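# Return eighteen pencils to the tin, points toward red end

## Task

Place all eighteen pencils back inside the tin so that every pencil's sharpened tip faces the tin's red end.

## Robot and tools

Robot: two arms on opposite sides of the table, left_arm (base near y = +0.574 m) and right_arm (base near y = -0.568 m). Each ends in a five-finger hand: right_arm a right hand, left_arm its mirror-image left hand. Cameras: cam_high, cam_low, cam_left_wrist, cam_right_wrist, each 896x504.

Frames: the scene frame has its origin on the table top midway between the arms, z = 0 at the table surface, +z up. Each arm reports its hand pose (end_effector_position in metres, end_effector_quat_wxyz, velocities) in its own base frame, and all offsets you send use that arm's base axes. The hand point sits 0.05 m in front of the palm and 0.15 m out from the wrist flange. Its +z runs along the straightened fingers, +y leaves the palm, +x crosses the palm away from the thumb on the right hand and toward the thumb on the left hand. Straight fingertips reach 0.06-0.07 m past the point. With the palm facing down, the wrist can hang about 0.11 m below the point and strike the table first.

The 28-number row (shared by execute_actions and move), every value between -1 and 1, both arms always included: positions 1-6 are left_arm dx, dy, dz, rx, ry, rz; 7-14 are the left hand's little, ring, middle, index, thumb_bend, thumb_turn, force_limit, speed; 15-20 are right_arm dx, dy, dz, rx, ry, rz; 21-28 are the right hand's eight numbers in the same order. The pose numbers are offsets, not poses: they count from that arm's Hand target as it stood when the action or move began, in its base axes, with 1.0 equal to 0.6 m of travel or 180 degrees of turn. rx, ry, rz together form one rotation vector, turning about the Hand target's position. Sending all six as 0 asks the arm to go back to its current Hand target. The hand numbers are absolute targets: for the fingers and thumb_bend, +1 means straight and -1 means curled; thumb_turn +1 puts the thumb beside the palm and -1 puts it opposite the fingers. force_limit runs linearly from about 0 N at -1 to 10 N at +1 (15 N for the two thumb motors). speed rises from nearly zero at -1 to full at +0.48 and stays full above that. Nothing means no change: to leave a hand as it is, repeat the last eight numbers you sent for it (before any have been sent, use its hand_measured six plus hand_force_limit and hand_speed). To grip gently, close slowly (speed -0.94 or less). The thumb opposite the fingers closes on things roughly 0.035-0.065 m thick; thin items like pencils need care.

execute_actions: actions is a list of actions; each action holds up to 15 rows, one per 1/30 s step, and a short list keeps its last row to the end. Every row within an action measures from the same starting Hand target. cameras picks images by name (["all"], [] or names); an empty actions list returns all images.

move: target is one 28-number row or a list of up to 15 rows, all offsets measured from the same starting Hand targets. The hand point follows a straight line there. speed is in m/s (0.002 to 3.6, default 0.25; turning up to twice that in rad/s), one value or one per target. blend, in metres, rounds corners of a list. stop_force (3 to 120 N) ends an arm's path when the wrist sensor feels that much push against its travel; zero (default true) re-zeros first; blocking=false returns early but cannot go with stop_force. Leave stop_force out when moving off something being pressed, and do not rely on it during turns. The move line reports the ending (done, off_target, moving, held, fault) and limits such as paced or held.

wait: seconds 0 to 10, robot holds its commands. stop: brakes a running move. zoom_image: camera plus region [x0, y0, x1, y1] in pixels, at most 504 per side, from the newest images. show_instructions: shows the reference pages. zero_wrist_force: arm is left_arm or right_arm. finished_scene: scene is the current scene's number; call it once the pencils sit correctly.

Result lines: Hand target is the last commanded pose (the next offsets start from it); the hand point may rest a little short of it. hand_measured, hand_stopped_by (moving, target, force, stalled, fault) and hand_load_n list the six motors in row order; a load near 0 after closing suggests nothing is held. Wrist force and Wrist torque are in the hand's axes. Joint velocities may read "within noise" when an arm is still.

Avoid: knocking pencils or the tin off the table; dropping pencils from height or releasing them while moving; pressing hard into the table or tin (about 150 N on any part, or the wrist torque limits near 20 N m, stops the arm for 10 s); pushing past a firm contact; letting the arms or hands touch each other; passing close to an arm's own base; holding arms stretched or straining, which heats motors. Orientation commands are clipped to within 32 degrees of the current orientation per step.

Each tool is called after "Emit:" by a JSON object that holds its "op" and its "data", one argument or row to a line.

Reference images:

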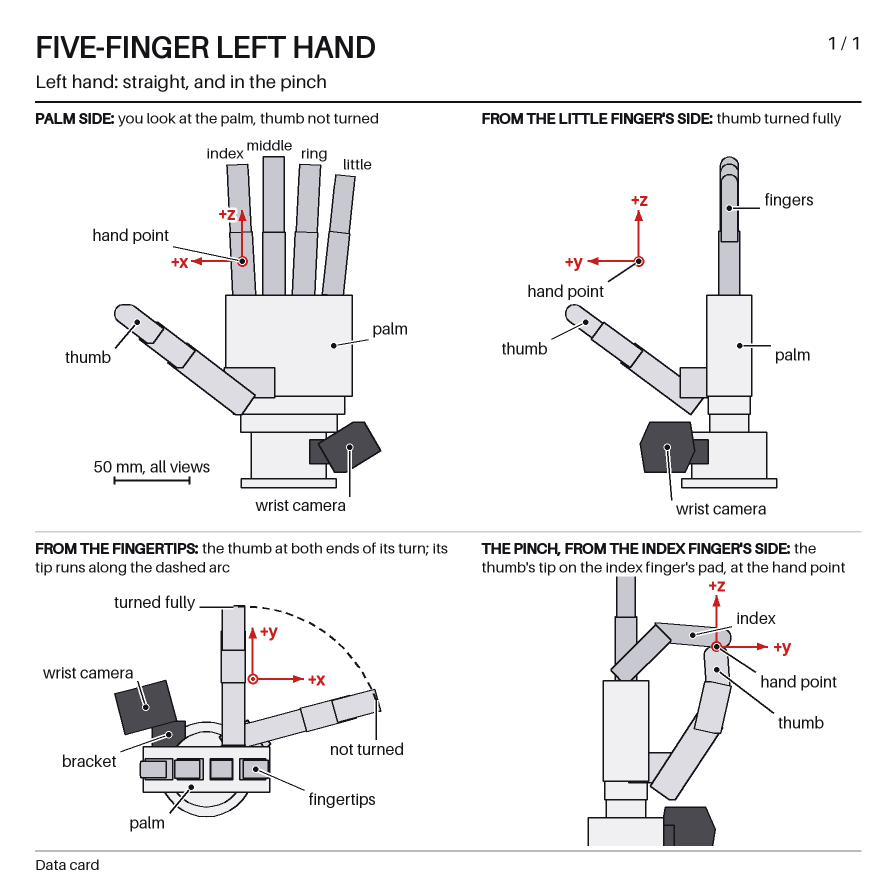

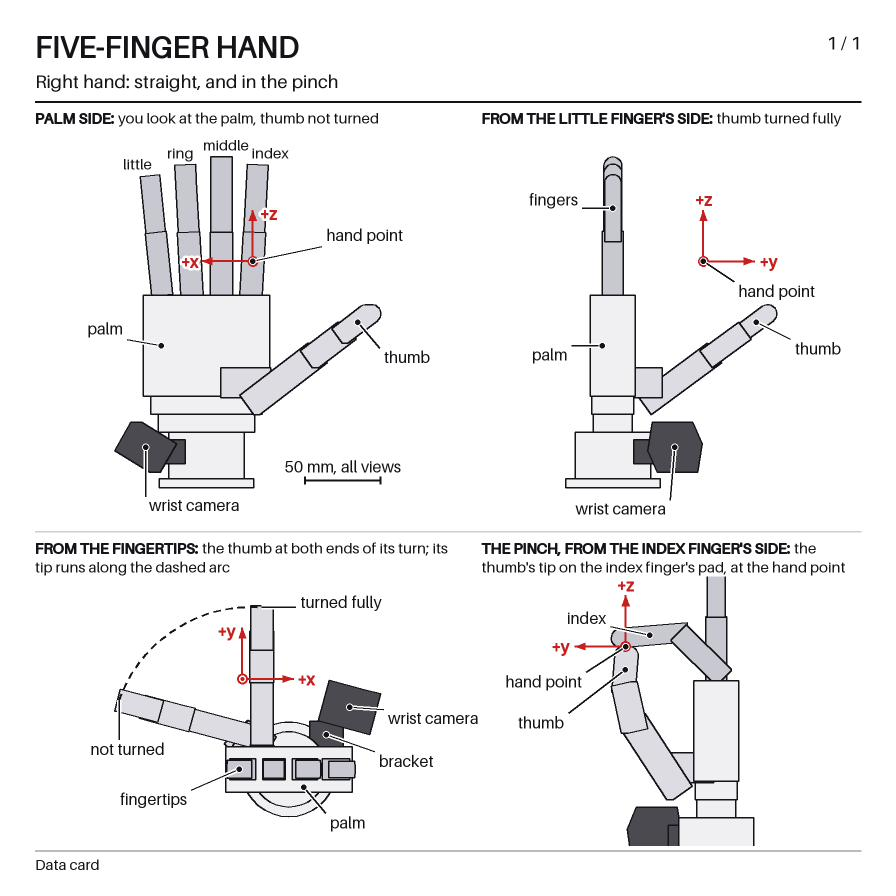

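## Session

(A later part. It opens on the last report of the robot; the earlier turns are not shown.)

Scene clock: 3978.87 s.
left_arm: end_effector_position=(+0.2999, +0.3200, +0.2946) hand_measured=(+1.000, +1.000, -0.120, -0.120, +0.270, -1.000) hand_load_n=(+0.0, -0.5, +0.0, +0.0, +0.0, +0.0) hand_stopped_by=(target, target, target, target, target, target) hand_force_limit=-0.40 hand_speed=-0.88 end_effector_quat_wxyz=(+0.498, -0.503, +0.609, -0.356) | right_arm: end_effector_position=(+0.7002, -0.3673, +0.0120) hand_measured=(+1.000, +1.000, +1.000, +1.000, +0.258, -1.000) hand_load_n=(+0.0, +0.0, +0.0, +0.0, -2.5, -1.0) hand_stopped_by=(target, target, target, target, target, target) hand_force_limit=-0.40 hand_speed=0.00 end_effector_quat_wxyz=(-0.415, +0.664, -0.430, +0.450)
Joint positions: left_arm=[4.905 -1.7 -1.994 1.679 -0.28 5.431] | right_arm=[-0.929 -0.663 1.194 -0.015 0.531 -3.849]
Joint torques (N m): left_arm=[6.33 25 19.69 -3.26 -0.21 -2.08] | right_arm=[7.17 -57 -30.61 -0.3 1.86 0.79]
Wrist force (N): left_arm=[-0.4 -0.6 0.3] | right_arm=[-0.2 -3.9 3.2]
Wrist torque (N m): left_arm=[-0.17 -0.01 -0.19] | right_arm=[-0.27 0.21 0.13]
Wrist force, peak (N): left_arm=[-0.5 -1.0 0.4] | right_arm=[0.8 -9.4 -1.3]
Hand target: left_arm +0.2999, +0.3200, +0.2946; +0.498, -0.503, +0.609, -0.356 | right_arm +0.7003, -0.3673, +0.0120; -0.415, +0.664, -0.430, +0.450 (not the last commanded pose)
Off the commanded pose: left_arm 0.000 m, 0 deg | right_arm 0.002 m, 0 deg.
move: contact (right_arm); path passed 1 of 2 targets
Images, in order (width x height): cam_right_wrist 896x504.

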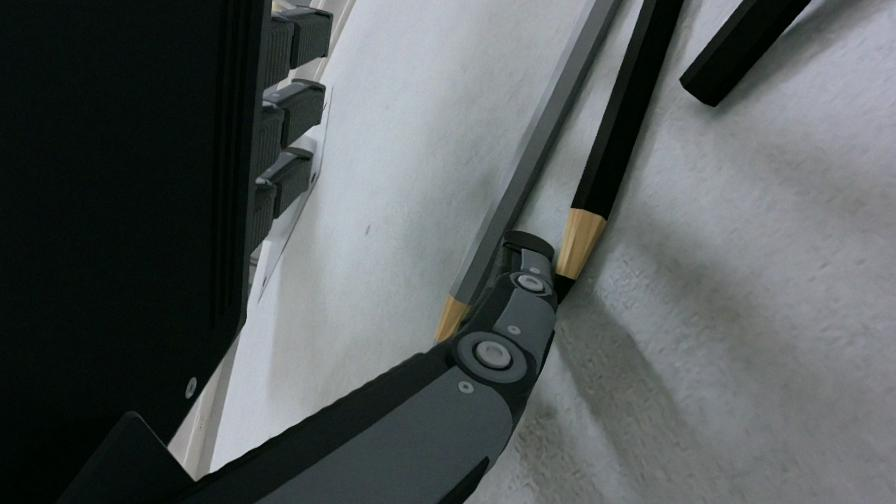

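Emit:
{"op": "move", "data": {
  "target": [
    [0,0,0,0,0,0,1,1,-0.12,-0.12,0.27,-1,-0.4,-0.88,0,0,0.0015,0,0,0,1,1,1,1,0.26,-1,-0.4,0],
    [0,0,0,0,0,0,1,1,-0.12,-0.12,0.27,-1,-0.4,-0.88,0.057,0.0117,0.0015,0,0,0,1,1,1,1,0.26,-1,-0.4,0],
    [0,0,0,0,0,0,1,1,-0.12,-0.12,0.27,-1,-0.4,-0.88,0.052,0.0117,0.12,0,0,0,1,1,1,1,0.26,-1,-0.4,0]
  ],
  "speed": [0.02, 0.03, 0.12],
  "cameras": ["cam_right_wrist"]
}}

Scene clock: 3987.50 s.
left_arm: end_effector_position=(+0.2999, +0.3200, +0.2946) hand_measured=(+1.000, +1.000, -0.120, -0.120, +0.270, -1.000) hand_load_n=(+0.0, +0.0, +0.0, +0.0, +0.0, +0.0) hand_stopped_by=(target, target, target, target, target, target) hand_force_limit=-0.40 hand_speed=-0.88 end_effector_quat_wxyz=(+0.498, -0.503, +0.609, -0.356) | right_arm: end_effector_position=(+0.7315, -0.3604, +0.0840) hand_measured=(+1.000, +1.000, +1.000, +1.000, +0.260, -1.000) hand_load_n=(+0.0, +0.0, +0.0, +0.0, +0.0, +0.0) hand_stopped_by=(target, target, target, target, target, target) hand_force_limit=-0.40 hand_speed=0.00 end_effector_quat_wxyz=(-0.415, +0.664, -0.430, +0.451)
Joint positions: left_arm=[4.905 -1.7 -1.994 1.679 -0.28 5.431] | right_arm=[-0.884 -0.706 1.07 0.117 0.571 -3.808]
Joint torques (N m): left_arm=[6.17 24.76 19.34 -3.33 -0.14 -1.9] | right_arm=[-3.58 -49.95 -5.97 0.65 -2.67 0.06]
Wrist force (N): left_arm=[-0.3 -0.7 0.4] | right_arm=[-0.5 -1.6 2.9]
Wrist torque (N m): left_arm=[-0.19 -0.03 -0.17] | right_arm=[-0.25 0.23 0.12]
Wrist force, peak (N): left_arm=[-0.6 -0.9 0.5] | right_arm=[-0.1 -4.4 3.0]
Hand target: left_arm +0.2999, +0.3200, +0.2946; +0.498, -0.503, +0.609, -0.356 | right_arm +0.7315, -0.3603, +0.0840; -0.415, +0.664, -0.430, +0.450
Off the commanded pose: left_arm 0.000 m, 0 deg | right_arm 0.000 m, 0 deg.
move: done
Images, in order (width x height): cam_right_wrist 896x504.

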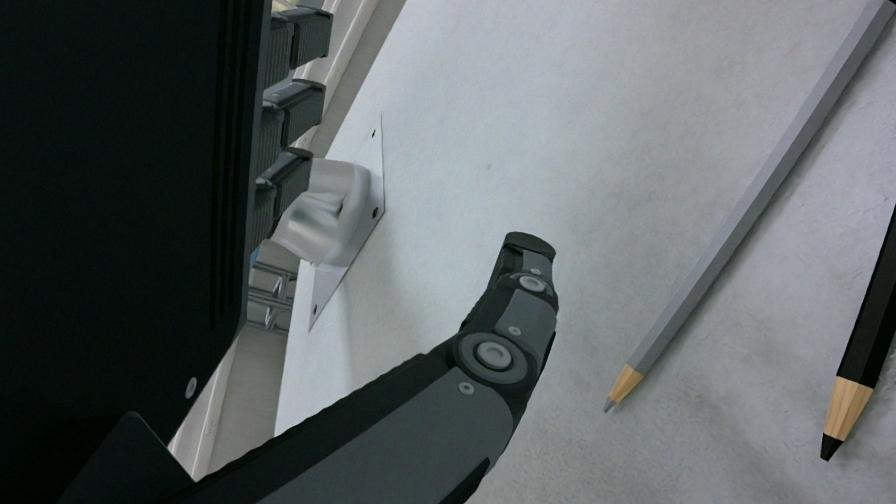

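Emit:
{"op": "move", "data": {
  "target": [0,0,0,0,0,0,1,1,-0.12,-0.12,0.27,-1,-0.4,-0.88,0.0008,-0.0695,-0.065,0,0,-0.025,1,1,-0.08,-0.08,0.27,-1,-0.4,0],
  "speed": 0.12,
  "cameras": ["cam_right_wrist"]
}}

Scene clock: 4008.93 s.
left_arm: end_effector_position=(+0.2999, +0.3200, +0.2946) hand_measured=(+1.000, +1.000, -0.120, -0.120, +0.270, -1.000) hand_load_n=(+0.0, +0.0, +0.0, +0.0, +0.0, +0.0) hand_stopped_by=(target, target, target, target, target, target) hand_force_limit=-0.40 hand_speed=-0.88 end_effector_quat_wxyz=(+0.498, -0.503, +0.609, -0.356) | right_arm: end_effector_position=(+0.7320, -0.4022, +0.0451) hand_measured=(+1.000, +1.000, -0.080, -0.080, +0.270, -1.000) hand_load_n=(+0.0, +0.0, +0.0, +0.0, +0.0, +0.0) hand_stopped_by=(target, target, target, target, target, target) hand_force_limit=-0.40 hand_speed=0.00 end_effector_quat_wxyz=(-0.397, +0.646, -0.455, +0.467) end_effector_velocity=(+0.000, +0.002, +0.003) end_effector_angular_velocity=(-0.001, -0.002, +0.006)
Joint positions: left_arm=[4.905 -1.7 -1.994 1.679 -0.28 5.431] | right_arm=[-0.91 -0.642 1.05 0.039 0.618 -3.766]
Joint velocities: left_arm=[within noise] | right_arm=[0.001 -0.004 0.001 0.002 -0.005 -0.003]
Joint torques (N m): left_arm=[6.64 24.97 19.3 -3.43 -0.27 -2.08] | right_arm=[7.6 -59.23 -5.73 1.23 -3.84 -0.99]
Wrist force (N): left_arm=[-0.3 -0.8 0.3] | right_arm=[-0.7 -1.9 3.0]
Wrist torque (N m): left_arm=[-0.20 -0.02 -0.17] | right_arm=[-0.27 0.21 0.09]
Wrist force, peak (N): left_arm=[-0.6 -0.8 0.5] | right_arm=[-1.0 -3.3 3.3]
Hand target: left_arm +0.2999, +0.3200, +0.2946; +0.498, -0.503, +0.609, -0.356 | right_arm +0.7319, -0.4020, +0.0450; -0.397, +0.646, -0.455, +0.466
Off the commanded pose: left_arm 0.000 m, 0 deg | right_arm 0.000 m, 0 deg.
move: done
Images, in order (width x height): cam_right_wrist 896x504.

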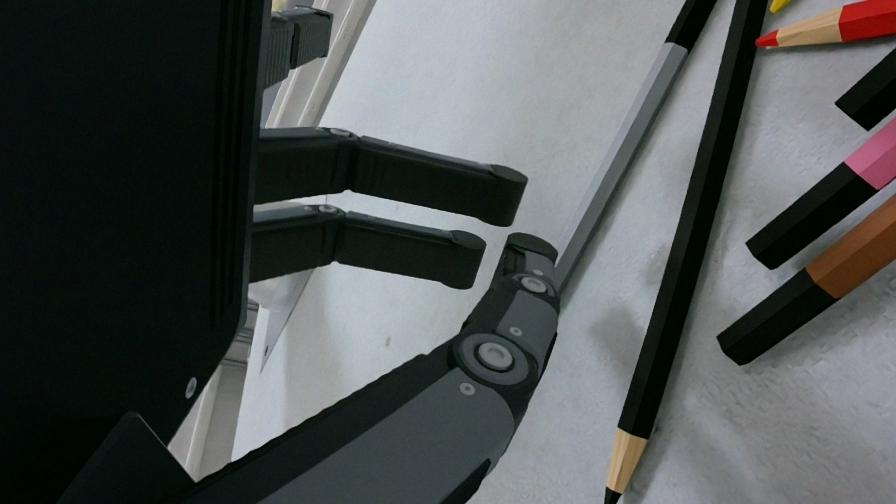

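Emit:
{"op": "move", "data": {
  "target": [0,0,0,0,0,0,1,1,-0.12,-0.12,0.27,-1,-0.4,-0.88,0.0115,0.0018,-0.025,0,0,0,1,1,-0.08,-0.08,0.27,-1,-0.4,0],
  "speed": 0.06,
  "cameras": ["cam_right_wrist"]
}}

Scene clock: 4045.33 s.
left_arm: end_effector_position=(+0.2999, +0.3200, +0.2946) hand_measured=(+1.000, +1.000, -0.120, -0.120, +0.270, -1.000) hand_load_n=(+0.0, +0.0, +0.0, +0.0, +0.0, +0.0) hand_stopped_by=(target, target, target, target, target, target) hand_force_limit=-0.40 hand_speed=-0.88 end_effector_quat_wxyz=(+0.498, -0.503, +0.609, -0.356) | right_arm: end_effector_position=(+0.7390, -0.4009, +0.0299) hand_measured=(+1.000, +1.000, -0.080, -0.080, +0.270, -1.000) hand_load_n=(+0.0, +0.0, +0.0, +0.0, +0.0, +0.0) hand_stopped_by=(target, target, target, target, target, target) hand_force_limit=-0.40 hand_speed=0.00 end_effector_quat_wxyz=(-0.397, +0.646, -0.455, +0.466) end_effector_velocity=(-0.002, -0.001, +0.001) end_effector_angular_velocity=(+0.002, +0.002, -0.003)
Joint positions: left_arm=[4.905 -1.7 -1.994 1.679 -0.28 5.431] | right_arm=[-0.901 -0.615 1.039 0.017 0.626 -3.759]
Joint velocities: left_arm=[within noise] | right_arm=[-0.003 -0.002 -0.001 0.006 0 0]
Joint torques (N m): left_arm=[7.09 24.82 19.43 -3.45 -0.15 -2.01] | right_arm=[-7.25 -61.39 -16.25 1.28 -0.8 -0.8]
Wrist force (N): left_arm=[-0.2 -0.6 0.2] | right_arm=[-0.7 -1.7 3.0]
Wrist torque (N m): left_arm=[-0.16 -0.03 -0.18] | right_arm=[-0.26 0.19 0.08]
Wrist force, peak (N): left_arm=[-0.2 -0.8 0.7] | right_arm=[-0.8 -1.7 3.2]
Hand target: left_arm +0.2999, +0.3200, +0.2946; +0.498, -0.503, +0.609, -0.356 | right_arm +0.7388, -0.4009, +0.0300; -0.397, +0.646, -0.455, +0.466
Off the commanded pose: left_arm 0.000 m, 0 deg | right_arm 0.000 m, 0 deg.
move: done
Images, in order (width x height): cam_right_wrist 896x504.

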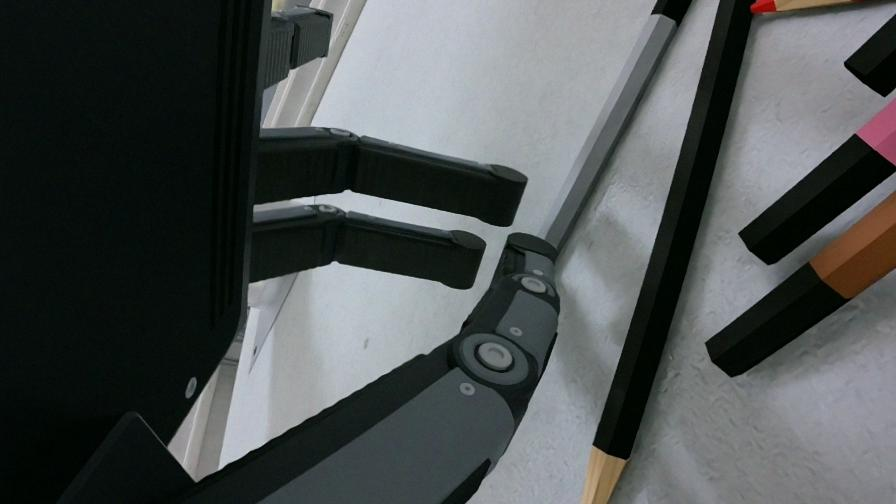

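Emit:
{"op": "move", "data": {
  "target": [0,0,0,0,0,0,1,1,-0.12,-0.12,0.27,-1,-0.4,-0.88,0,0,-0.035,0,0,0,1,1,-0.08,-0.08,0.27,-1,-0.4,0],
  "speed": 0.02,
  "stop_force": 3.5,
  "cameras": ["cam_right_wrist"]
}}

Scene clock: 4051.67 s.
left_arm: end_effector_position=(+0.2999, +0.3200, +0.2946) hand_measured=(+1.000, +1.000, -0.120, -0.120, +0.270, -1.000) hand_load_n=(+0.0, +0.0, +0.0, +0.0, +0.0, +0.0) hand_stopped_by=(target, target, target, target, target, target) hand_force_limit=-0.40 hand_speed=-0.88 end_effector_quat_wxyz=(+0.498, -0.503, +0.609, -0.356) | right_arm: end_effector_position=(+0.7388, -0.4009, +0.0194) hand_measured=(+1.000, +1.000, -0.080, -0.080, +0.270, -1.000) hand_load_n=(+0.0, +0.0, +0.0, +0.0, +0.0, +0.0) hand_stopped_by=(target, target, target, target, target, target) hand_force_limit=-0.40 hand_speed=0.00 end_effector_quat_wxyz=(-0.397, +0.646, -0.455, +0.466)
Joint positions: left_arm=[4.905 -1.7 -1.994 1.679 -0.28 5.431] | right_arm=[-0.901 -0.603 1.045 0 0.626 -3.759]
Joint torques (N m): left_arm=[6.81 24.47 19.46 -3.52 -0.24 -1.92] | right_arm=[-8.94 -61.04 -32.85 -0.93 2 -0.61]
Wrist force (N): left_arm=[-0.3 -0.7 0.5] | right_arm=[-0.9 -1.8 2.7]
Wrist torque (N m): left_arm=[-0.19 -0.01 -0.18] | right_arm=[-0.24 0.20 0.07]
Wrist force, peak (N): left_arm=[-0.4 -0.9 0.6] | right_arm=[-0.4 -8.4 0.8]
Hand target: left_arm +0.2999, +0.3200, +0.2946; +0.498, -0.503, +0.609, -0.356 | right_arm +0.7388, -0.4009, +0.0194; -0.397, +0.646, -0.455, +0.466 (not the last commanded pose)
Off the commanded pose: left_arm 0.000 m, 0 deg | right_arm 0.010 m, 0 deg.
move: contact (right_arm)
Images, in order (width x height): cam_right_wrist 896x504.

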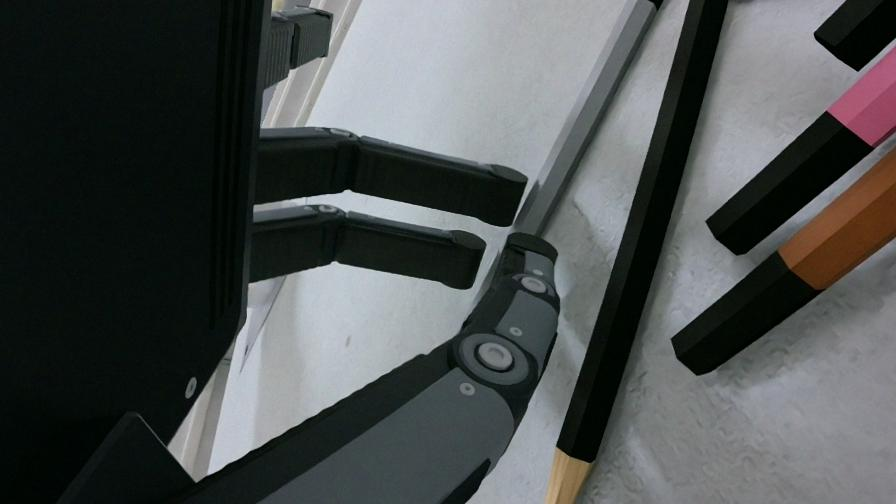

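Emit:
{"op": "move", "data": {
  "target": [
    [0,0,0,0,0,0,1,1,-0.12,-0.12,0.27,-1,-0.4,-0.88,0.0,0,0.01,0,0,0,1,1,-0.08,-0.08,0.27,-1,-0.4,0],
    [0,0,0,0,0,0,1,1,-0.12,-0.12,0.27,-1,-0.4,-0.88,0.0115,0.0018,0.01,0,0,0,1,1,-0.08,-0.08,0.27,-1,-0.4,0],
    [0,0,0,0,0,0,1,1,-0.12,-0.12,0.27,-1,-0.4,-0.88,0.0115,0.0018,-0.02,0,0,0,1,1,-0.08,-0.08,0.27,-1,-0.4,0]
  ],
  "speed": [0.03, 0.03, 0.02],
  "stop_force": 4,
  "cameras": ["cam_right_wrist"]
}}

Scene clock: 4062.53 s.
left_arm: end_effector_position=(+0.2999, +0.3200, +0.2946) hand_measured=(+1.000, +1.000, -0.120, -0.120, +0.270, -1.000) hand_load_n=(+0.0, -0.5, +0.0, +0.0, +0.0, +0.0) hand_stopped_by=(target, target, target, target, target, target) hand_force_limit=-0.40 hand_speed=-0.88 end_effector_quat_wxyz=(+0.498, -0.503, +0.609, -0.356) | right_arm: end_effector_position=(+0.7457, -0.3998, +0.0132) hand_measured=(+1.000, +1.000, -0.080, -0.080, +0.270, -1.000) hand_load_n=(+0.0, +0.0, +0.0, +0.0, -1.0, +0.0) hand_stopped_by=(target, target, target, target, target, target) hand_force_limit=-0.40 hand_speed=0.00 end_effector_quat_wxyz=(-0.397, +0.646, -0.455, +0.466)
Joint positions: left_arm=[4.905 -1.7 -1.994 1.679 -0.28 5.431] | right_arm=[-0.892 -0.586 1.027 -0.005 0.634 -3.753]
Joint torques (N m): left_arm=[6.35 24.36 19.04 -3.64 -0.16 -2.02] | right_arm=[-3.96 -61.13 -32.85 -0.95 2.15 -0.81]
Wrist force (N): left_arm=[-0.6 -0.5 0.3] | right_arm=[-0.7 -2.6 2.6]
Wrist torque (N m): left_arm=[-0.16 0.02 -0.20] | right_arm=[-0.27 0.16 0.09]
Wrist force, peak (N): left_arm=[-0.4 -0.9 0.6] | right_arm=[0.4 -12.2 -2.7]
Hand target: left_arm +0.2999, +0.3200, +0.2946; +0.498, -0.503, +0.609, -0.356 | right_arm +0.7457, -0.3998, +0.0132; -0.397, +0.646, -0.455, +0.466 (not the last commanded pose)
Off the commanded pose: left_arm 0.000 m, 0 deg | right_arm 0.006 m, 0 deg.
move: contact (right_arm); path passed 2 of 3 targets
Images, in order (width x height): cam_right_wrist 896x504.

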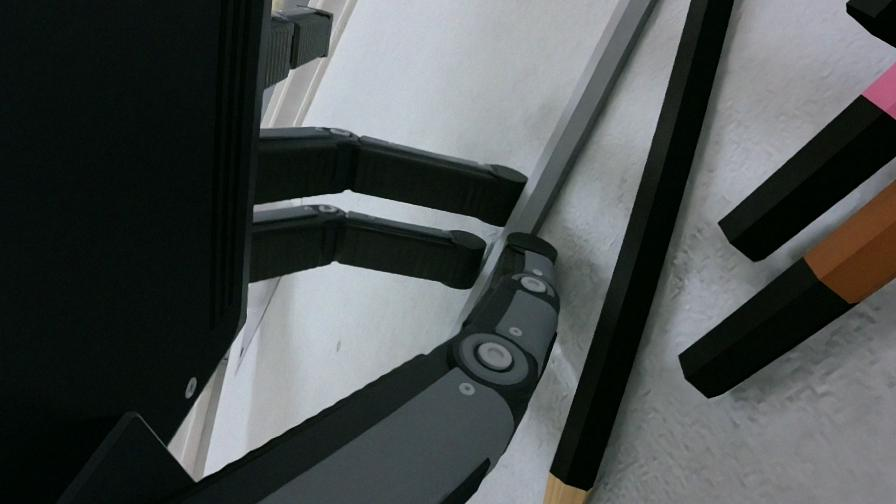

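Emit:
{"op": "move", "data": {
  "target": [
    [0,0,0,0,0,0,1,1,-0.12,-0.12,0.27,-1,-0.4,-0.88,0,0,-0.002,0,0,0,1,1,-0.6,-0.6,0.27,-1,-0.75,-0.92],
    [0,0,0,0,0,0,1,1,-0.12,-0.12,0.27,-1,-0.4,-0.88,0,0,-0.002,0,0,0,1,1,-0.65,-0.65,0.27,-1,-0.4,-0.92]
  ],
  "speed": [0.02, 0.02],
  "cameras": ["cam_right_wrist"]
}}

Scene clock: 4071.60 s.
left_arm: end_effector_position=(+0.2999, +0.3200, +0.2946) hand_measured=(+1.000, +1.000, -0.120, -0.120, +0.270, -1.000) hand_load_n=(-0.5, +0.0, +0.0, +0.0, +0.0, +0.0) hand_stopped_by=(target, target, target, target, target, target) hand_force_limit=-0.40 hand_speed=-0.88 end_effector_quat_wxyz=(+0.498, -0.503, +0.609, -0.356) | right_arm: end_effector_position=(+0.7457, -0.3998, +0.0120) hand_measured=(+1.000, +1.000, -0.174, -0.204, +0.270, -1.000) hand_load_n=(+0.0, +0.0, +2.0, +3.0, -1.5, +0.0) hand_stopped_by=(target, target, force, force, target, target) hand_force_limit=-0.40 hand_speed=-0.92 end_effector_quat_wxyz=(-0.397, +0.646, -0.455, +0.466)
Joint positions: left_arm=[4.905 -1.7 -1.994 1.679 -0.28 5.431] | right_arm=[-0.892 -0.585 1.028 -0.007 0.634 -3.753]
Joint torques (N m): left_arm=[6.94 24.16 18.65 -3.77 -0.29 -2.05] | right_arm=[5.99 -42.28 -5.09 1.2 2.05 -0.69]
Wrist force (N): left_arm=[-0.3 -0.7 0.4] | right_arm=[-0.8 -9.5 1.0]
Wrist torque (N m): left_arm=[-0.19 -0.02 -0.18] | right_arm=[-0.53 0.22 0.00]
Wrist force, peak (N): left_arm=[-0.6 -0.8 0.6] | right_arm=[1.1 -14.1 -3.3]
Hand target: left_arm +0.2999, +0.3200, +0.2946; +0.498, -0.503, +0.609, -0.356 | right_arm +0.7457, -0.3998, +0.0120; -0.397, +0.646, -0.455, +0.466
Off the commanded pose: left_arm 0.000 m, 0 deg | right_arm 0.000 m, 0 deg.
move: done
Images, in order (width x height): cam_right_wrist 896x504.

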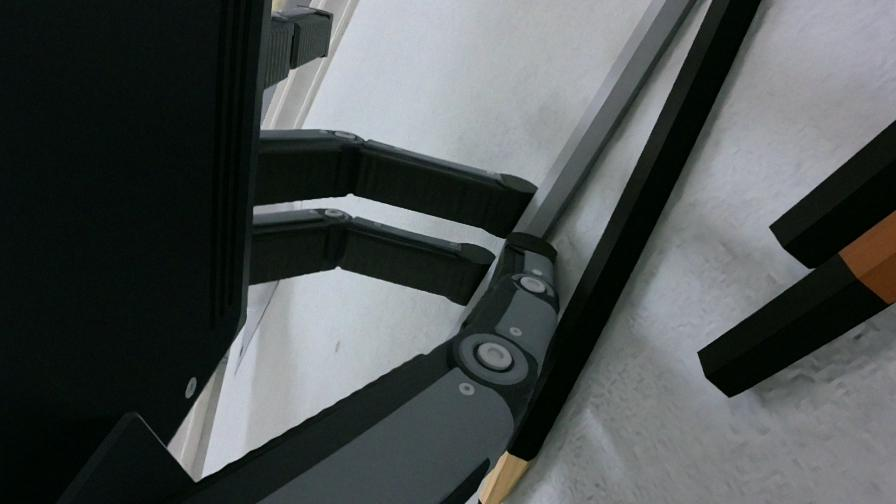

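Emit:
{"op": "move", "data": {
  "target": [
    [0,0,0,0,0,0,1,1,-0.12,-0.12,0.27,-1,-0.4,-0.88,0,0,0.0167,0,0,0,1,1,-0.65,-0.65,0.27,-1,-0.4,-0.92],
    [0,0,0,0,0,0,1,1,-0.12,-0.12,0.27,-1,-0.4,-0.88,0,0,0.17,0,0,0,1,1,-0.65,-0.65,0.27,-1,-0.4,-0.92]
  ],
  "speed": [0.01, 0.1],
  "cameras": ["cam_right_wrist"]
}}

Scene clock: 4079.77 s.
left_arm: end_effector_position=(+0.2999, +0.3200, +0.2946) hand_measured=(+1.000, +1.000, -0.120, -0.120, +0.270, -1.000) hand_load_n=(+0.0, +0.0, +0.0, +0.0, +0.0, +0.5) hand_stopped_by=(target, target, target, target, target, target) hand_force_limit=-0.40 hand_speed=-0.88 end_effector_quat_wxyz=(+0.498, -0.503, +0.609, -0.356) | right_arm: end_effector_position=(+0.7458, -0.3999, +0.1141) hand_measured=(+1.000, +1.000, -0.174, -0.204, +0.270, -1.000) hand_load_n=(-0.5, +0.0, +1.5, +1.0, +2.0, +0.0) hand_stopped_by=(target, target, force, force, target, target) hand_force_limit=-0.40 hand_speed=-0.92 end_effector_quat_wxyz=(-0.397, +0.646, -0.455, +0.466)
Joint positions: left_arm=[4.905 -1.7 -1.994 1.679 -0.28 5.431] | right_arm=[-0.892 -0.684 0.942 0.178 0.634 -3.753]
Joint torques (N m): left_arm=[5.66 24.58 18.75 -3.81 -0.15 -1.99] | right_arm=[-3.49 -47.93 -7.15 0.4 -3.68 -0.79]
Wrist force (N): left_arm=[-0.6 -0.8 0.3] | right_arm=[-0.4 -1.3 3.2]
Wrist torque (N m): left_arm=[-0.19 0.03 -0.20] | right_arm=[-0.24 0.15 0.15]
Wrist force, peak (N): left_arm=[-0.7 -1.0 0.5] | right_arm=[-0.9 -10.0 1.2]
Hand target: left_arm +0.2999, +0.3200, +0.2946; +0.498, -0.503, +0.609, -0.356 | right_arm +0.7457, -0.3998, +0.1140; -0.397, +0.646, -0.455, +0.466
Off the commanded pose: left_arm 0.000 m, 0 deg | right_arm 0.000 m, 0 deg.
move: done
Images, in order (width x height): cam_right_wrist 896x504.

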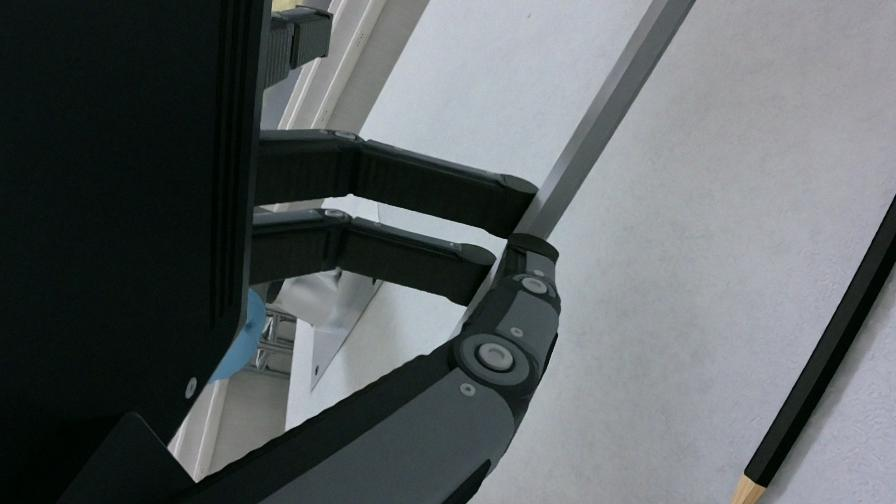

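Emit:
{"op": "move", "data": {
  "target": [
    [0,0,0,0,0,0,1,1,-0.12,-0.12,0.27,-1,-0.4,-0.88,-0.2095,-0.0503,0.0933,0,0,-0.02,1,1,-0.65,-0.65,0.27,-1,-0.4,-0.92],
    [0,0,0,0,0,0,1,1,-0.12,-0.12,0.27,-1,-0.4,-0.88,-0.4928,-0.167,0.06,0,0,-0.04,1,1,-0.65,-0.65,0.27,-1,-0.4,-0.92],
    [0,0,0,0,0,0,1,1,-0.12,-0.12,0.27,-1,-0.4,-0.88,-0.6137,-0.2153,-0.1117,0,0,-0.0556,1,1,-0.65,-0.65,0.27,-1,-0.4,-0.92]
  ],
  "speed": [0.2, 0.25, 0.15],
  "blend": [0.05, 0.05, 0],
  "cameras": ["cam_high"]
}}

Emit:
{"op": "zoom_image", "data": {
  "camera": "cam_high",
  "region": [290, 285, 420, 415]
}}

Emit:
{"op": "zoom_image", "data": {
  "camera": "cam_high",
  "region": [450, 285, 590, 465]
}}

Scene clock: 4096.33 s.
left_arm: end_effector_position=(+0.2999, +0.3200, +0.2946) hand_measured=(+1.000, +1.000, -0.120, -0.120, +0.270, -1.000) hand_load_n=(+0.0, +0.0, +0.0, +0.0, +0.0, +0.0) hand_stopped_by=(target, target, target, target, target, target) hand_force_limit=-0.40 hand_speed=-0.88 end_effector_quat_wxyz=(+0.498, -0.503, +0.609, -0.356) | right_arm: end_effector_position=(+0.3776, -0.5290, +0.0471) hand_measured=(+1.000, +1.000, -0.174, -0.204, +0.270, -1.000) hand_load_n=(+0.0, +0.0, +1.5, +1.0, +2.0, +0.5) hand_stopped_by=(target, target, force, force, target, target) hand_force_limit=-0.40 hand_speed=-0.92 end_effector_quat_wxyz=(-0.355, +0.604, -0.510, +0.499)
Joint positions: left_arm=[4.905 -1.7 -1.994 1.679 -0.28 5.431] | right_arm=[-1.537 -0.755 1.41 0.489 0.278 -4.522]
Joint torques (N m): left_arm=[6.8 24.27 19.35 -3.92 -0.18 -1.94] | right_arm=[-3.62 -41.52 -22.97 0.3 1.32 -1.09]
Wrist force (N): left_arm=[-0.5 -0.8 0.4] | right_arm=[-0.4 -1.8 2.7]
Wrist torque (N m): left_arm=[-0.22 0.02 -0.19] | right_arm=[-0.23 0.26 0.27]
Wrist force, peak (N): left_arm=[-0.5 -0.9 0.5] | right_arm=[-0.9 -1.0 5.1]
Hand target: left_arm +0.2999, +0.3200, +0.2946; +0.498, -0.503, +0.609, -0.356 | right_arm +0.3775, -0.5290, +0.0470; -0.355, +0.604, -0.510, +0.499
Off the commanded pose: left_arm 0.000 m, 0 deg | right_arm 0.000 m, 0 deg.
move: done
Images, in order (width x height): cam_high 896x504.

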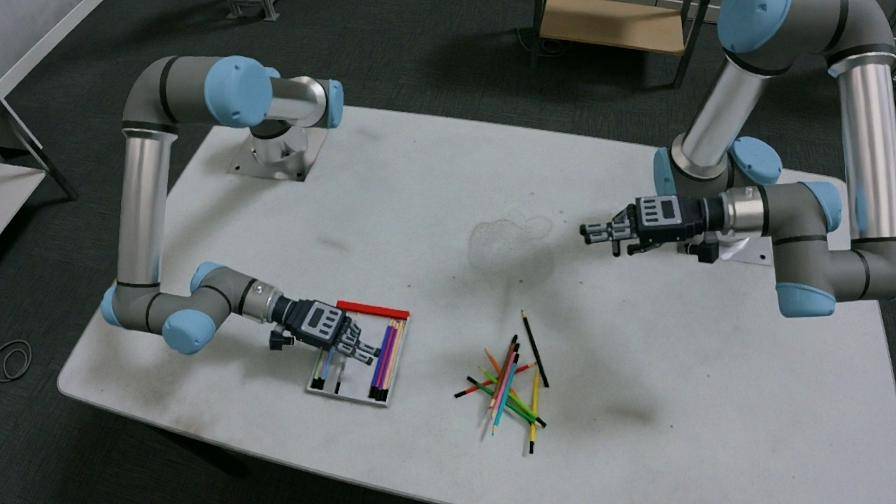

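Scaled by 3.877 from the camera's 896x504 image, which has a finer 1280x720 frame.

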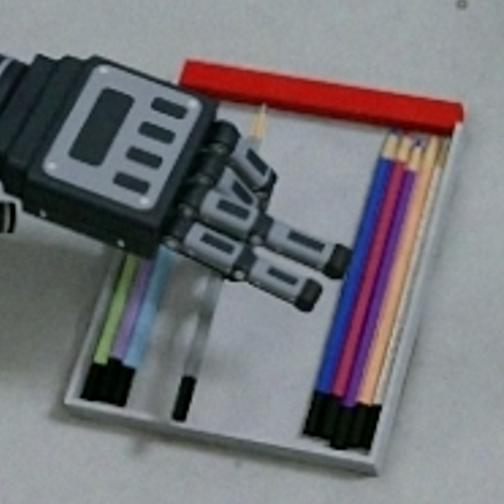

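Scaled by 2.800 from the camera's 896x504 image, which has a finer 1280x720 frame.

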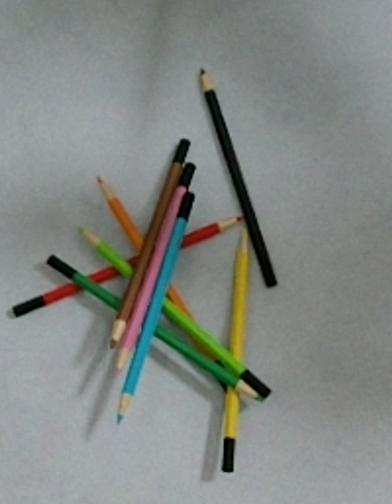

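Emit:
{"op": "move", "data": {
  "target": [0,0,0,0,0,0,1,1,-0.12,-0.12,0.27,-1,-0.4,-0.88,0,0.0133,-0.02,0,0,-0.0124,1,1,-0.65,-0.65,0.27,-1,-0.4,-0.92],
  "speed": 0.06
}}

Emit:
{"op": "move", "data": {
  "target": [0,0,0,0,0,0,1,1,-0.12,-0.12,0.27,-1,-0.4,-0.88,0,0,-0.0417,0,0,0,1,1,-0.65,-0.65,0.27,-1,-0.4,-0.92],
  "speed": 0.015,
  "stop_force": 3,
  "cameras": ["cam_high"]
}}

Emit:
{"op": "zoom_image", "data": {
  "camera": "cam_high",
  "region": [290, 285, 420, 415]
}}

Scene clock: 4110.33 s.
left_arm: end_effector_position=(+0.2999, +0.3200, +0.2946) hand_measured=(+1.000, +1.000, -0.120, -0.120, +0.270, -1.000) hand_load_n=(+0.0, +0.0, +0.0, +0.0, +0.0, +0.5) hand_stopped_by=(target, target, target, target, target, target) hand_force_limit=-0.40 hand_speed=-0.88 end_effector_quat_wxyz=(+0.498, -0.503, +0.609, -0.356) | right_arm: end_effector_position=(+0.3775, -0.5210, +0.0350) hand_measured=(+1.000, +1.000, -0.174, -0.204, +0.270, -1.000) hand_load_n=(+0.0, -0.5, +1.5, +1.0, +2.0, +0.5) hand_stopped_by=(target, target, force, force, target, target) hand_force_limit=-0.40 hand_speed=-0.92 end_effector_quat_wxyz=(-0.345, +0.594, -0.522, +0.506)
Joint positions: left_arm=[4.905 -1.7 -1.994 1.679 -0.28 5.431] | right_arm=[-1.535 -0.794 1.492 0.324 0.298 -4.396]
Joint torques (N m): left_arm=[6.39 23.8 18.66 -4.05 -0.16 -2.03] | right_arm=[5.51 -33.97 -27.31 1.42 -4.42 0.66]
Wrist force (N): left_arm=[-0.6 -0.5 0.3] | right_arm=[-0.5 -1.8 2.8]
Wrist torque (N m): left_arm=[-0.15 0.03 -0.21] | right_arm=[-0.22 0.23 0.14]
Wrist force, peak (N): left_arm=[-0.4 -0.8 0.6] | right_arm=[-0.5 -1.7 3.1]
Hand target: left_arm +0.2999, +0.3200, +0.2946; +0.498, -0.503, +0.609, -0.356 | right_arm +0.3775, -0.5210, +0.0350; -0.345, +0.594, -0.522, +0.506
Off the commanded pose: left_arm 0.000 m, 0 deg | right_arm 0.000 m, 0 deg.
move: done

Scene clock: 4112.30 s.
left_arm: end_effector_position=(+0.2999, +0.3200, +0.2946) hand_measured=(+1.000, +1.000, -0.120, -0.120, +0.270, -1.000) hand_load_n=(+0.0, +0.0, +0.0, +0.0, +0.0, +0.0) hand_stopped_by=(target, target, target, target, target, target) hand_force_limit=-0.40 hand_speed=-0.88 end_effector_quat_wxyz=(+0.498, -0.503, +0.609, -0.356) | right_arm: end_effector_position=(+0.3775, -0.5210, +0.0175) hand_measured=(+1.000, +1.000, -0.174, -0.204, +0.270, -1.000) hand_load_n=(+0.0, +0.0, +2.5, +1.5, +0.5, -0.5) hand_stopped_by=(target, target, force, force, target, target) hand_force_limit=-0.40 hand_speed=-0.92 end_effector_quat_wxyz=(-0.345, +0.594, -0.522, +0.506)
Joint positions: left_arm=[4.905 -1.7 -1.994 1.679 -0.28 5.431] | right_arm=[-1.535 -0.767 1.497 0.293 0.298 -4.396]
Joint torques (N m): left_arm=[6.61 23.96 18.33 -3.95 -0.18 -2.1] | right_arm=[-1.79 -50.86 -19.52 3.81 1.74 -0.08]
Wrist force (N): left_arm=[-0.2 -0.5 0.4] | right_arm=[0.5 -4.2 2.6]
Wrist torque (N m): left_arm=[-0.17 -0.02 -0.18] | right_arm=[-0.33 0.20 0.13]
Wrist force, peak (N): left_arm=[-0.8 -0.8 0.6] | right_arm=[2.1 -10.9 -1.4]
Hand target: left_arm +0.2999, +0.3200, +0.2946; +0.498, -0.503, +0.609, -0.356 | right_arm +0.3775, -0.5210, +0.0175; -0.345, +0.594, -0.522, +0.506 (not the last commanded pose)
Off the commanded pose: left_arm 0.000 m, 0 deg | right_arm 0.008 m, 0 deg.
move: contact (right_arm)
Images, in order (width x height): cam_high 896x504.

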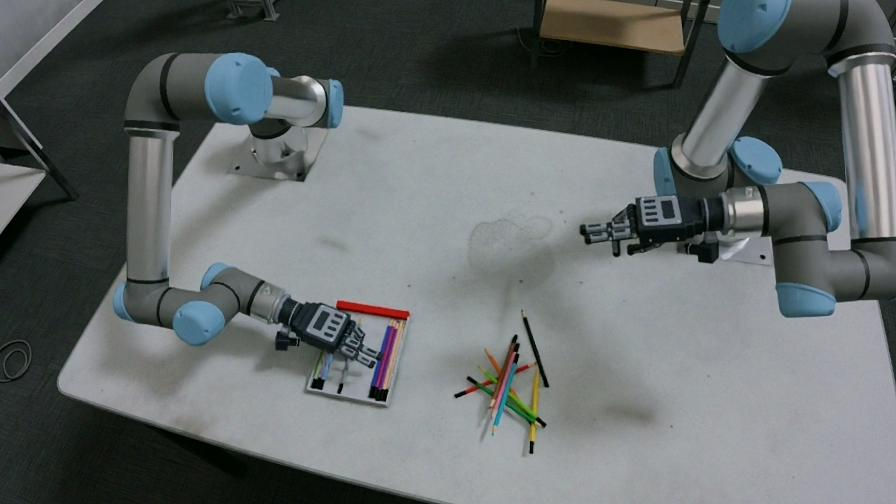

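Scaled by 3.877 from the camera's 896x504 image, which has a finer 1280x720 frame.

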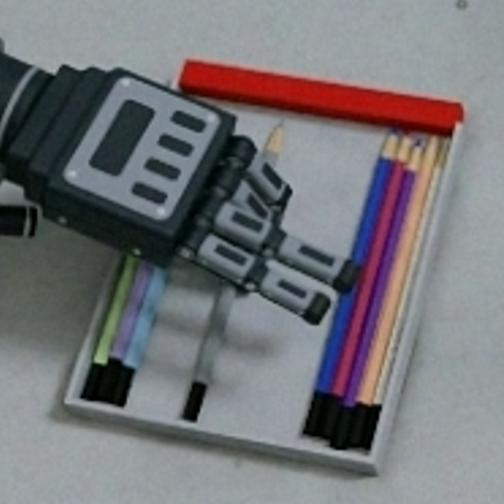

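Emit:
{"op": "move", "data": {
  "target": [
    [0,0,0,0,0,0,1,1,-0.12,-0.12,0.27,-1,-0.4,-0.88,0,0,0.0008,0,0,0,1,1,-0.08,-0.08,0.27,-1,-0.4,-0.88],
    [0,0,0,0,0,0,1,1,-0.12,-0.12,0.27,-1,-0.4,-0.88,0,0,0.17,0,0,0,1,1,-0.08,-0.08,0.27,-1,-0.4,-0.88],
    [0,0,0,0,0,0,1,1,-0.12,-0.12,0.27,-1,-0.4,-0.88,0.204,0.068,0.25,0,0,0.03,1,1,-0.08,-0.08,0.27,-1,-0.4,-0.88],
    [0,0,0,0,0,0,1,1,-0.12,-0.12,0.27,-1,-0.4,-0.88,0.554,0.168,0.129,0,0,0.09,1,1,-0.08,-0.08,0.27,-1,-0.4,-0.88]
  ],
  "speed": [0.05, 0.12, 0.25, 0.2],
  "blend": [0, 0.04, 0.05, 0],
  "cameras": ["cam_high", "cam_right_wrist"]
}}

Emit:
{"op": "zoom_image", "data": {
  "camera": "cam_high",
  "region": [290, 285, 420, 415]
}}

Scene clock: 4132.57 s.
left_arm: end_effector_position=(+0.2999, +0.3200, +0.2946) hand_measured=(+1.000, +1.000, -0.120, -0.120, +0.270, -1.000) hand_load_n=(+0.0, +0.0, +0.0, +0.0, +0.0, +0.0) hand_stopped_by=(target, target, target, target, target, target) hand_force_limit=-0.40 hand_speed=-0.88 end_effector_quat_wxyz=(+0.498, -0.503, +0.609, -0.356) | right_arm: end_effector_position=(+0.7098, -0.4203, +0.0950) hand_measured=(+1.000, +1.000, -0.080, -0.080, +0.270, -1.000) hand_load_n=(+0.0, +0.0, +0.0, +0.0, +0.0, +0.0) hand_stopped_by=(target, target, target, target, target, target) hand_force_limit=-0.40 hand_speed=-0.88 end_effector_quat_wxyz=(-0.413, +0.662, -0.433, +0.452)
Joint positions: left_arm=[4.905 -1.7 -1.994 1.679 -0.28 5.431] | right_arm=[-0.964 -0.641 0.925 0.255 0.509 -3.875]
Joint torques (N m): left_arm=[5.62 23.98 18.73 -4.12 -0.24 -1.88] | right_arm=[5.26 -43.95 -23.3 -0.85 -3.85 1]
Wrist force (N): left_arm=[-0.5 -0.7 0.3] | right_arm=[-0.5 -1.3 3.1]
Wrist torque (N m): left_arm=[-0.18 0.01 -0.19] | right_arm=[-0.22 0.17 0.17]
Wrist force, peak (N): left_arm=[-0.6 -1.0 0.6] | right_arm=[0.3 -4.4 2.5]
Hand target: left_arm +0.2999, +0.3200, +0.2946; +0.498, -0.503, +0.609, -0.356 | right_arm +0.7099, -0.4202, +0.0949; -0.413, +0.662, -0.433, +0.452
Off the commanded pose: left_arm 0.000 m, 0 deg | right_arm 0.000 m, 0 deg.
move: done
Images, in order (width x height): cam_high 896x504, cam_right_wrist 896x504.

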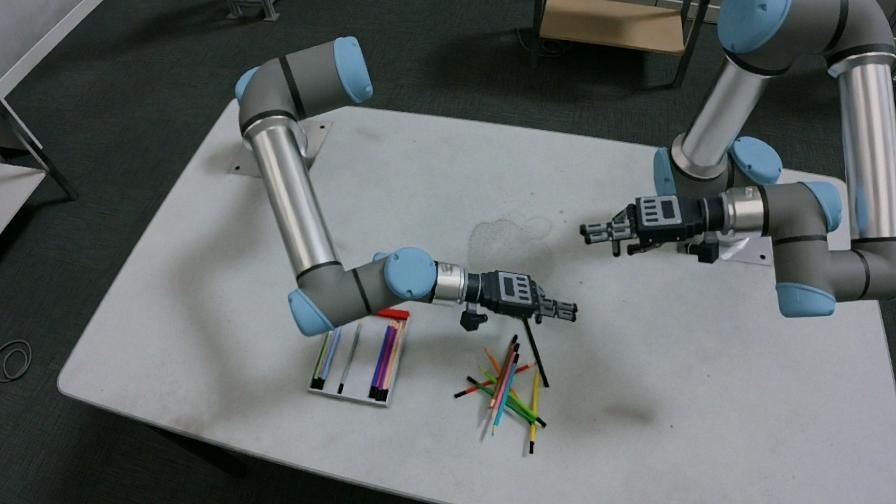

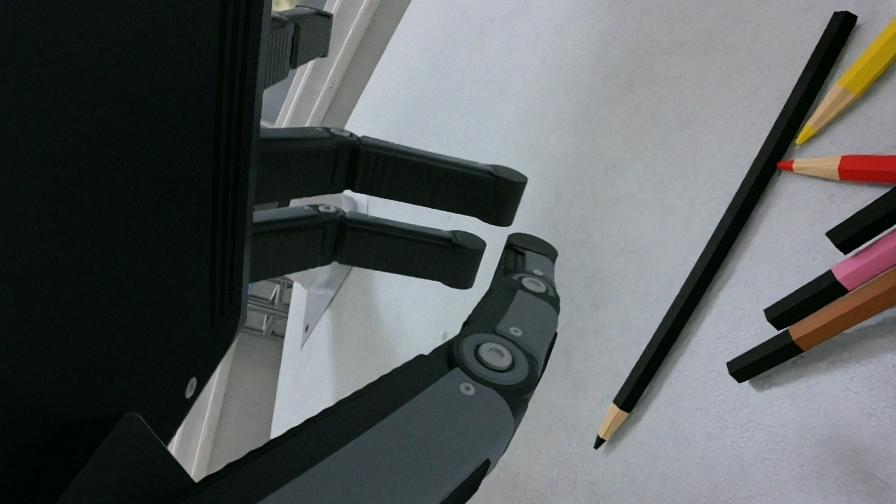

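Scaled by 3.877 from the camera's 896x504 image, which has a finer 1280x720 frame.

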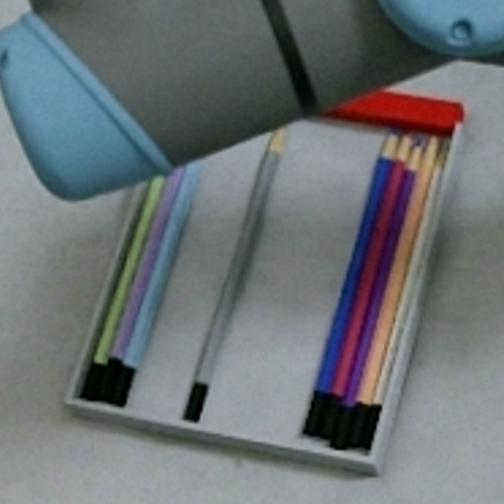

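Emit:
{"op": "move", "data": {
  "target": [0,0,0,0,0,0,1,1,-0.12,-0.12,0.27,-1,-0.4,-0.88,0.0135,0.0008,-0.0832,0,0,0.009,1,1,-0.08,-0.08,0.27,-1,-0.4,-0.88],
  "speed": 0.12,
  "cameras": ["cam_right_wrist"]
}}

Scene clock: 4158.77 s.
left_arm: end_effector_position=(+0.2999, +0.3200, +0.2946) hand_measured=(+1.000, +1.000, -0.120, -0.120, +0.270, -1.000) hand_load_n=(+0.0, +0.0, +0.0, +0.0, +0.0, +0.0) hand_stopped_by=(target, target, target, target, target, target) hand_force_limit=-0.40 hand_speed=-0.88 end_effector_quat_wxyz=(+0.498, -0.503, +0.609, -0.356) | right_arm: end_effector_position=(+0.7181, -0.4197, +0.0452) hand_measured=(+1.000, +1.000, -0.080, -0.080, +0.270, -1.000) hand_load_n=(+0.0, +0.0, +0.0, +0.0, +0.0, +0.0) hand_stopped_by=(target, target, target, target, target, target) hand_force_limit=-0.40 hand_speed=-0.88 end_effector_quat_wxyz=(-0.419, +0.668, -0.423, +0.447)
Joint positions: left_arm=[4.905 -1.7 -1.994 1.679 -0.28 5.431] | right_arm=[-0.957 -0.558 0.9 0.217 0.491 -3.898]
Joint torques (N m): left_arm=[6.48 23.85 18.39 -4.16 -0.26 -2.04] | right_arm=[-7.16 -49.44 -7.73 1.56 1.7 0.72]
Wrist force (N): left_arm=[-0.5 -0.8 0.4] | right_arm=[-0.7 -1.8 2.9]
Wrist torque (N m): left_arm=[-0.19 0.01 -0.19] | right_arm=[-0.29 0.19 0.22]
Wrist force, peak (N): left_arm=[-0.7 -0.8 0.5] | right_arm=[-0.2 -2.7 2.6]
Hand target: left_arm +0.2999, +0.3200, +0.2946; +0.498, -0.503, +0.609, -0.356 | right_arm +0.7180, -0.4197, +0.0450; -0.419, +0.668, -0.423, +0.447
Off the commanded pose: left_arm 0.000 m, 0 deg | right_arm 0.000 m, 0 deg.
move: done
Images, in order (width x height): cam_right_wrist 896x504.

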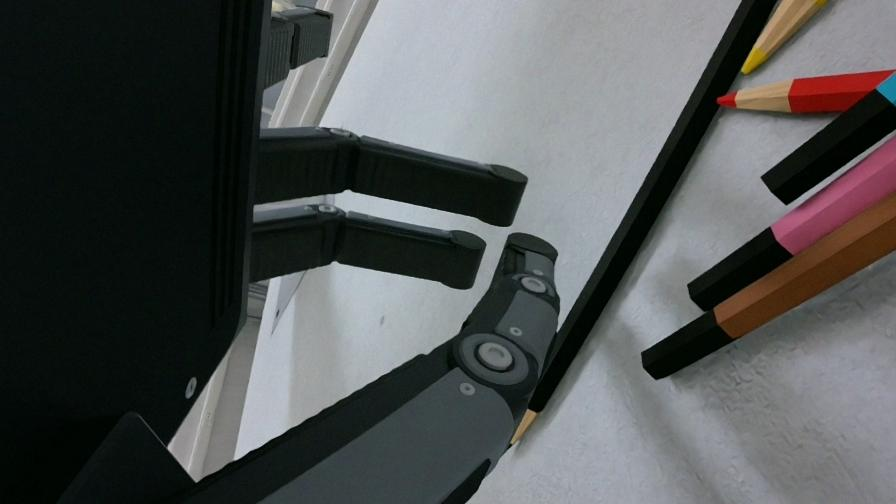

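Emit:
{"op": "move", "data": {
  "target": [0,0,0,0,0,0,1,1,-0.12,-0.12,0.27,-1,-0.4,-0.88,-0.0023,-0.0142,-0.025,0,0,-0.018,1,1,-0.08,-0.08,0.27,-1,-0.4,-0.88],
  "speed": 0.08,
  "cameras": ["cam_right_wrist"]
}}

Scene clock: 4178.57 s.
left_arm: end_effector_position=(+0.2999, +0.3200, +0.2946) hand_measured=(+1.000, +1.000, -0.120, -0.120, +0.270, -1.000) hand_load_n=(+0.0, -0.5, +0.0, +0.0, +0.5, +0.0) hand_stopped_by=(target, target, target, target, target, target) hand_force_limit=-0.40 hand_speed=-0.88 end_effector_quat_wxyz=(+0.498, -0.503, +0.609, -0.356) | right_arm: end_effector_position=(+0.7166, -0.4283, +0.0301) hand_measured=(+1.000, +1.000, -0.080, -0.080, +0.270, -1.000) hand_load_n=(+0.0, +0.0, +0.0, +0.0, +0.0, +0.0) hand_stopped_by=(target, target, target, target, target, target) hand_force_limit=-0.40 hand_speed=-0.88 end_effector_quat_wxyz=(-0.406, +0.655, -0.442, +0.458)
Joint positions: left_arm=[4.905 -1.7 -1.994 1.679 -0.28 5.431] | right_arm=[-0.959 -0.573 0.964 0.119 0.538 -3.841]
Joint torques (N m): left_arm=[6.19 23.61 18.57 -4.26 -0.18 -2.02] | right_arm=[-4.32 -45.77 -32.93 1.01 -3.73 -0.37]
Wrist force (N): left_arm=[-0.6 -0.4 0.4] | right_arm=[-0.6 -1.8 2.9]
Wrist torque (N m): left_arm=[-0.14 0.02 -0.21] | right_arm=[-0.29 0.22 0.15]
Wrist force, peak (N): left_arm=[-0.6 -0.8 0.4] | right_arm=[-0.9 -2.0 3.1]
Hand target: left_arm +0.2999, +0.3200, +0.2946; +0.498, -0.503, +0.609, -0.356 | right_arm +0.7166, -0.4283, +0.0300; -0.406, +0.655, -0.442, +0.458
Off the commanded pose: left_arm 0.000 m, 0 deg | right_arm 0.000 m, 0 deg.
move: done
Images, in order (width x height): cam_right_wrist 896x504.

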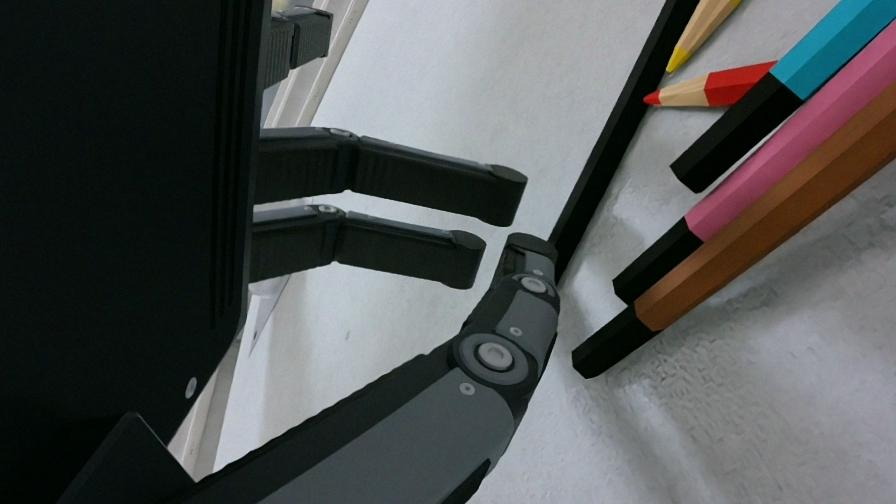

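Emit:
{"op": "move", "data": {
  "target": [
    [0,0,0,0,0,0,1,1,-0.12,-0.12,0.27,-1,-0.4,-0.88,-0.0005,0.0203,0,0,0,0,1,1,-0.08,-0.08,0.27,-1,-0.4,-0.88],
    [0,0,0,0,0,0,1,1,-0.12,-0.12,0.27,-1,-0.4,-0.88,-0.0005,0.0203,-0.036,0,0,0,1,1,-0.08,-0.08,0.27,-1,-0.4,-0.88]
  ],
  "speed": [0.06, 0.02],
  "stop_force": 4,
  "cameras": ["cam_right_wrist"]
}}

Scene clock: 4209.40 s.
left_arm: end_effector_position=(+0.2999, +0.3200, +0.2946) hand_measured=(+1.000, +1.000, -0.120, -0.120, +0.270, -1.000) hand_load_n=(+0.0, +0.0, +0.0, +0.0, +0.0, +0.0) hand_stopped_by=(target, target, target, target, target, target) hand_force_limit=-0.40 hand_speed=-0.88 end_effector_quat_wxyz=(+0.498, -0.503, +0.609, -0.356) | right_arm: end_effector_position=(+0.7163, -0.4161, +0.0132) hand_measured=(+1.000, +1.000, -0.080, -0.080, +0.270, -1.000) hand_load_n=(+0.0, +0.0, +0.0, +0.0, -1.0, +0.0) hand_stopped_by=(target, target, target, target, target, target) hand_force_limit=-0.40 hand_speed=-0.88 end_effector_quat_wxyz=(-0.406, +0.655, -0.442, +0.458)
Joint positions: left_arm=[4.905 -1.7 -1.994 1.679 -0.28 5.431] | right_arm=[-0.948 -0.578 1.02 0.06 0.547 -3.832]
Joint torques (N m): left_arm=[6.55 23.78 18.45 -4.4 -0.27 -2.04] | right_arm=[-2.37 -59.78 -32.59 -0.96 2.1 -0.96]
Wrist force (N): left_arm=[-0.4 -0.7 0.3] | right_arm=[-1.0 -3.4 2.6]
Wrist torque (N m): left_arm=[-0.18 0.00 -0.19] | right_arm=[-0.36 0.25 0.10]
Wrist force, peak (N): left_arm=[-0.5 -0.9 0.6] | right_arm=[0.5 -12.9 -2.7]
Hand target: left_arm +0.2999, +0.3200, +0.2946; +0.498, -0.503, +0.609, -0.356 | right_arm +0.7163, -0.4161, +0.0132; -0.406, +0.655, -0.442, +0.458 (not the last commanded pose)
Off the commanded pose: left_arm 0.000 m, 0 deg | right_arm 0.005 m, 0 deg.
move: contact (right_arm); path passed 1 of 2 targets
Images, in order (width x height): cam_right_wrist 896x504.

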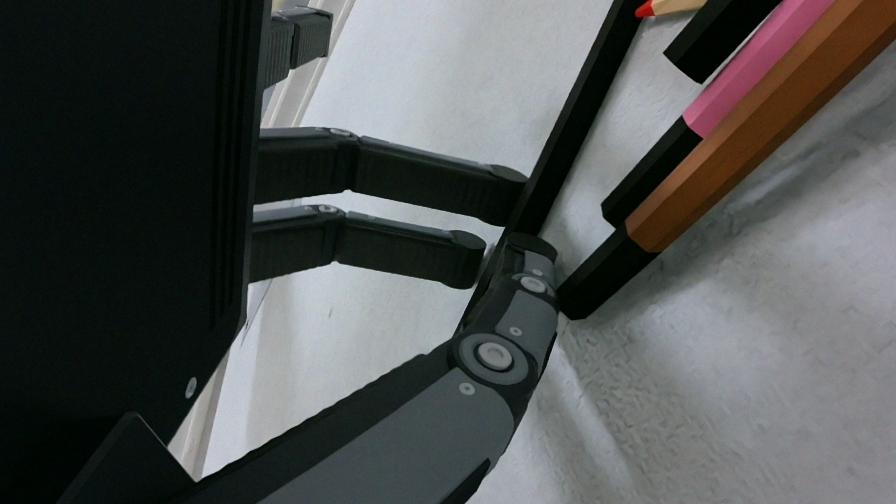

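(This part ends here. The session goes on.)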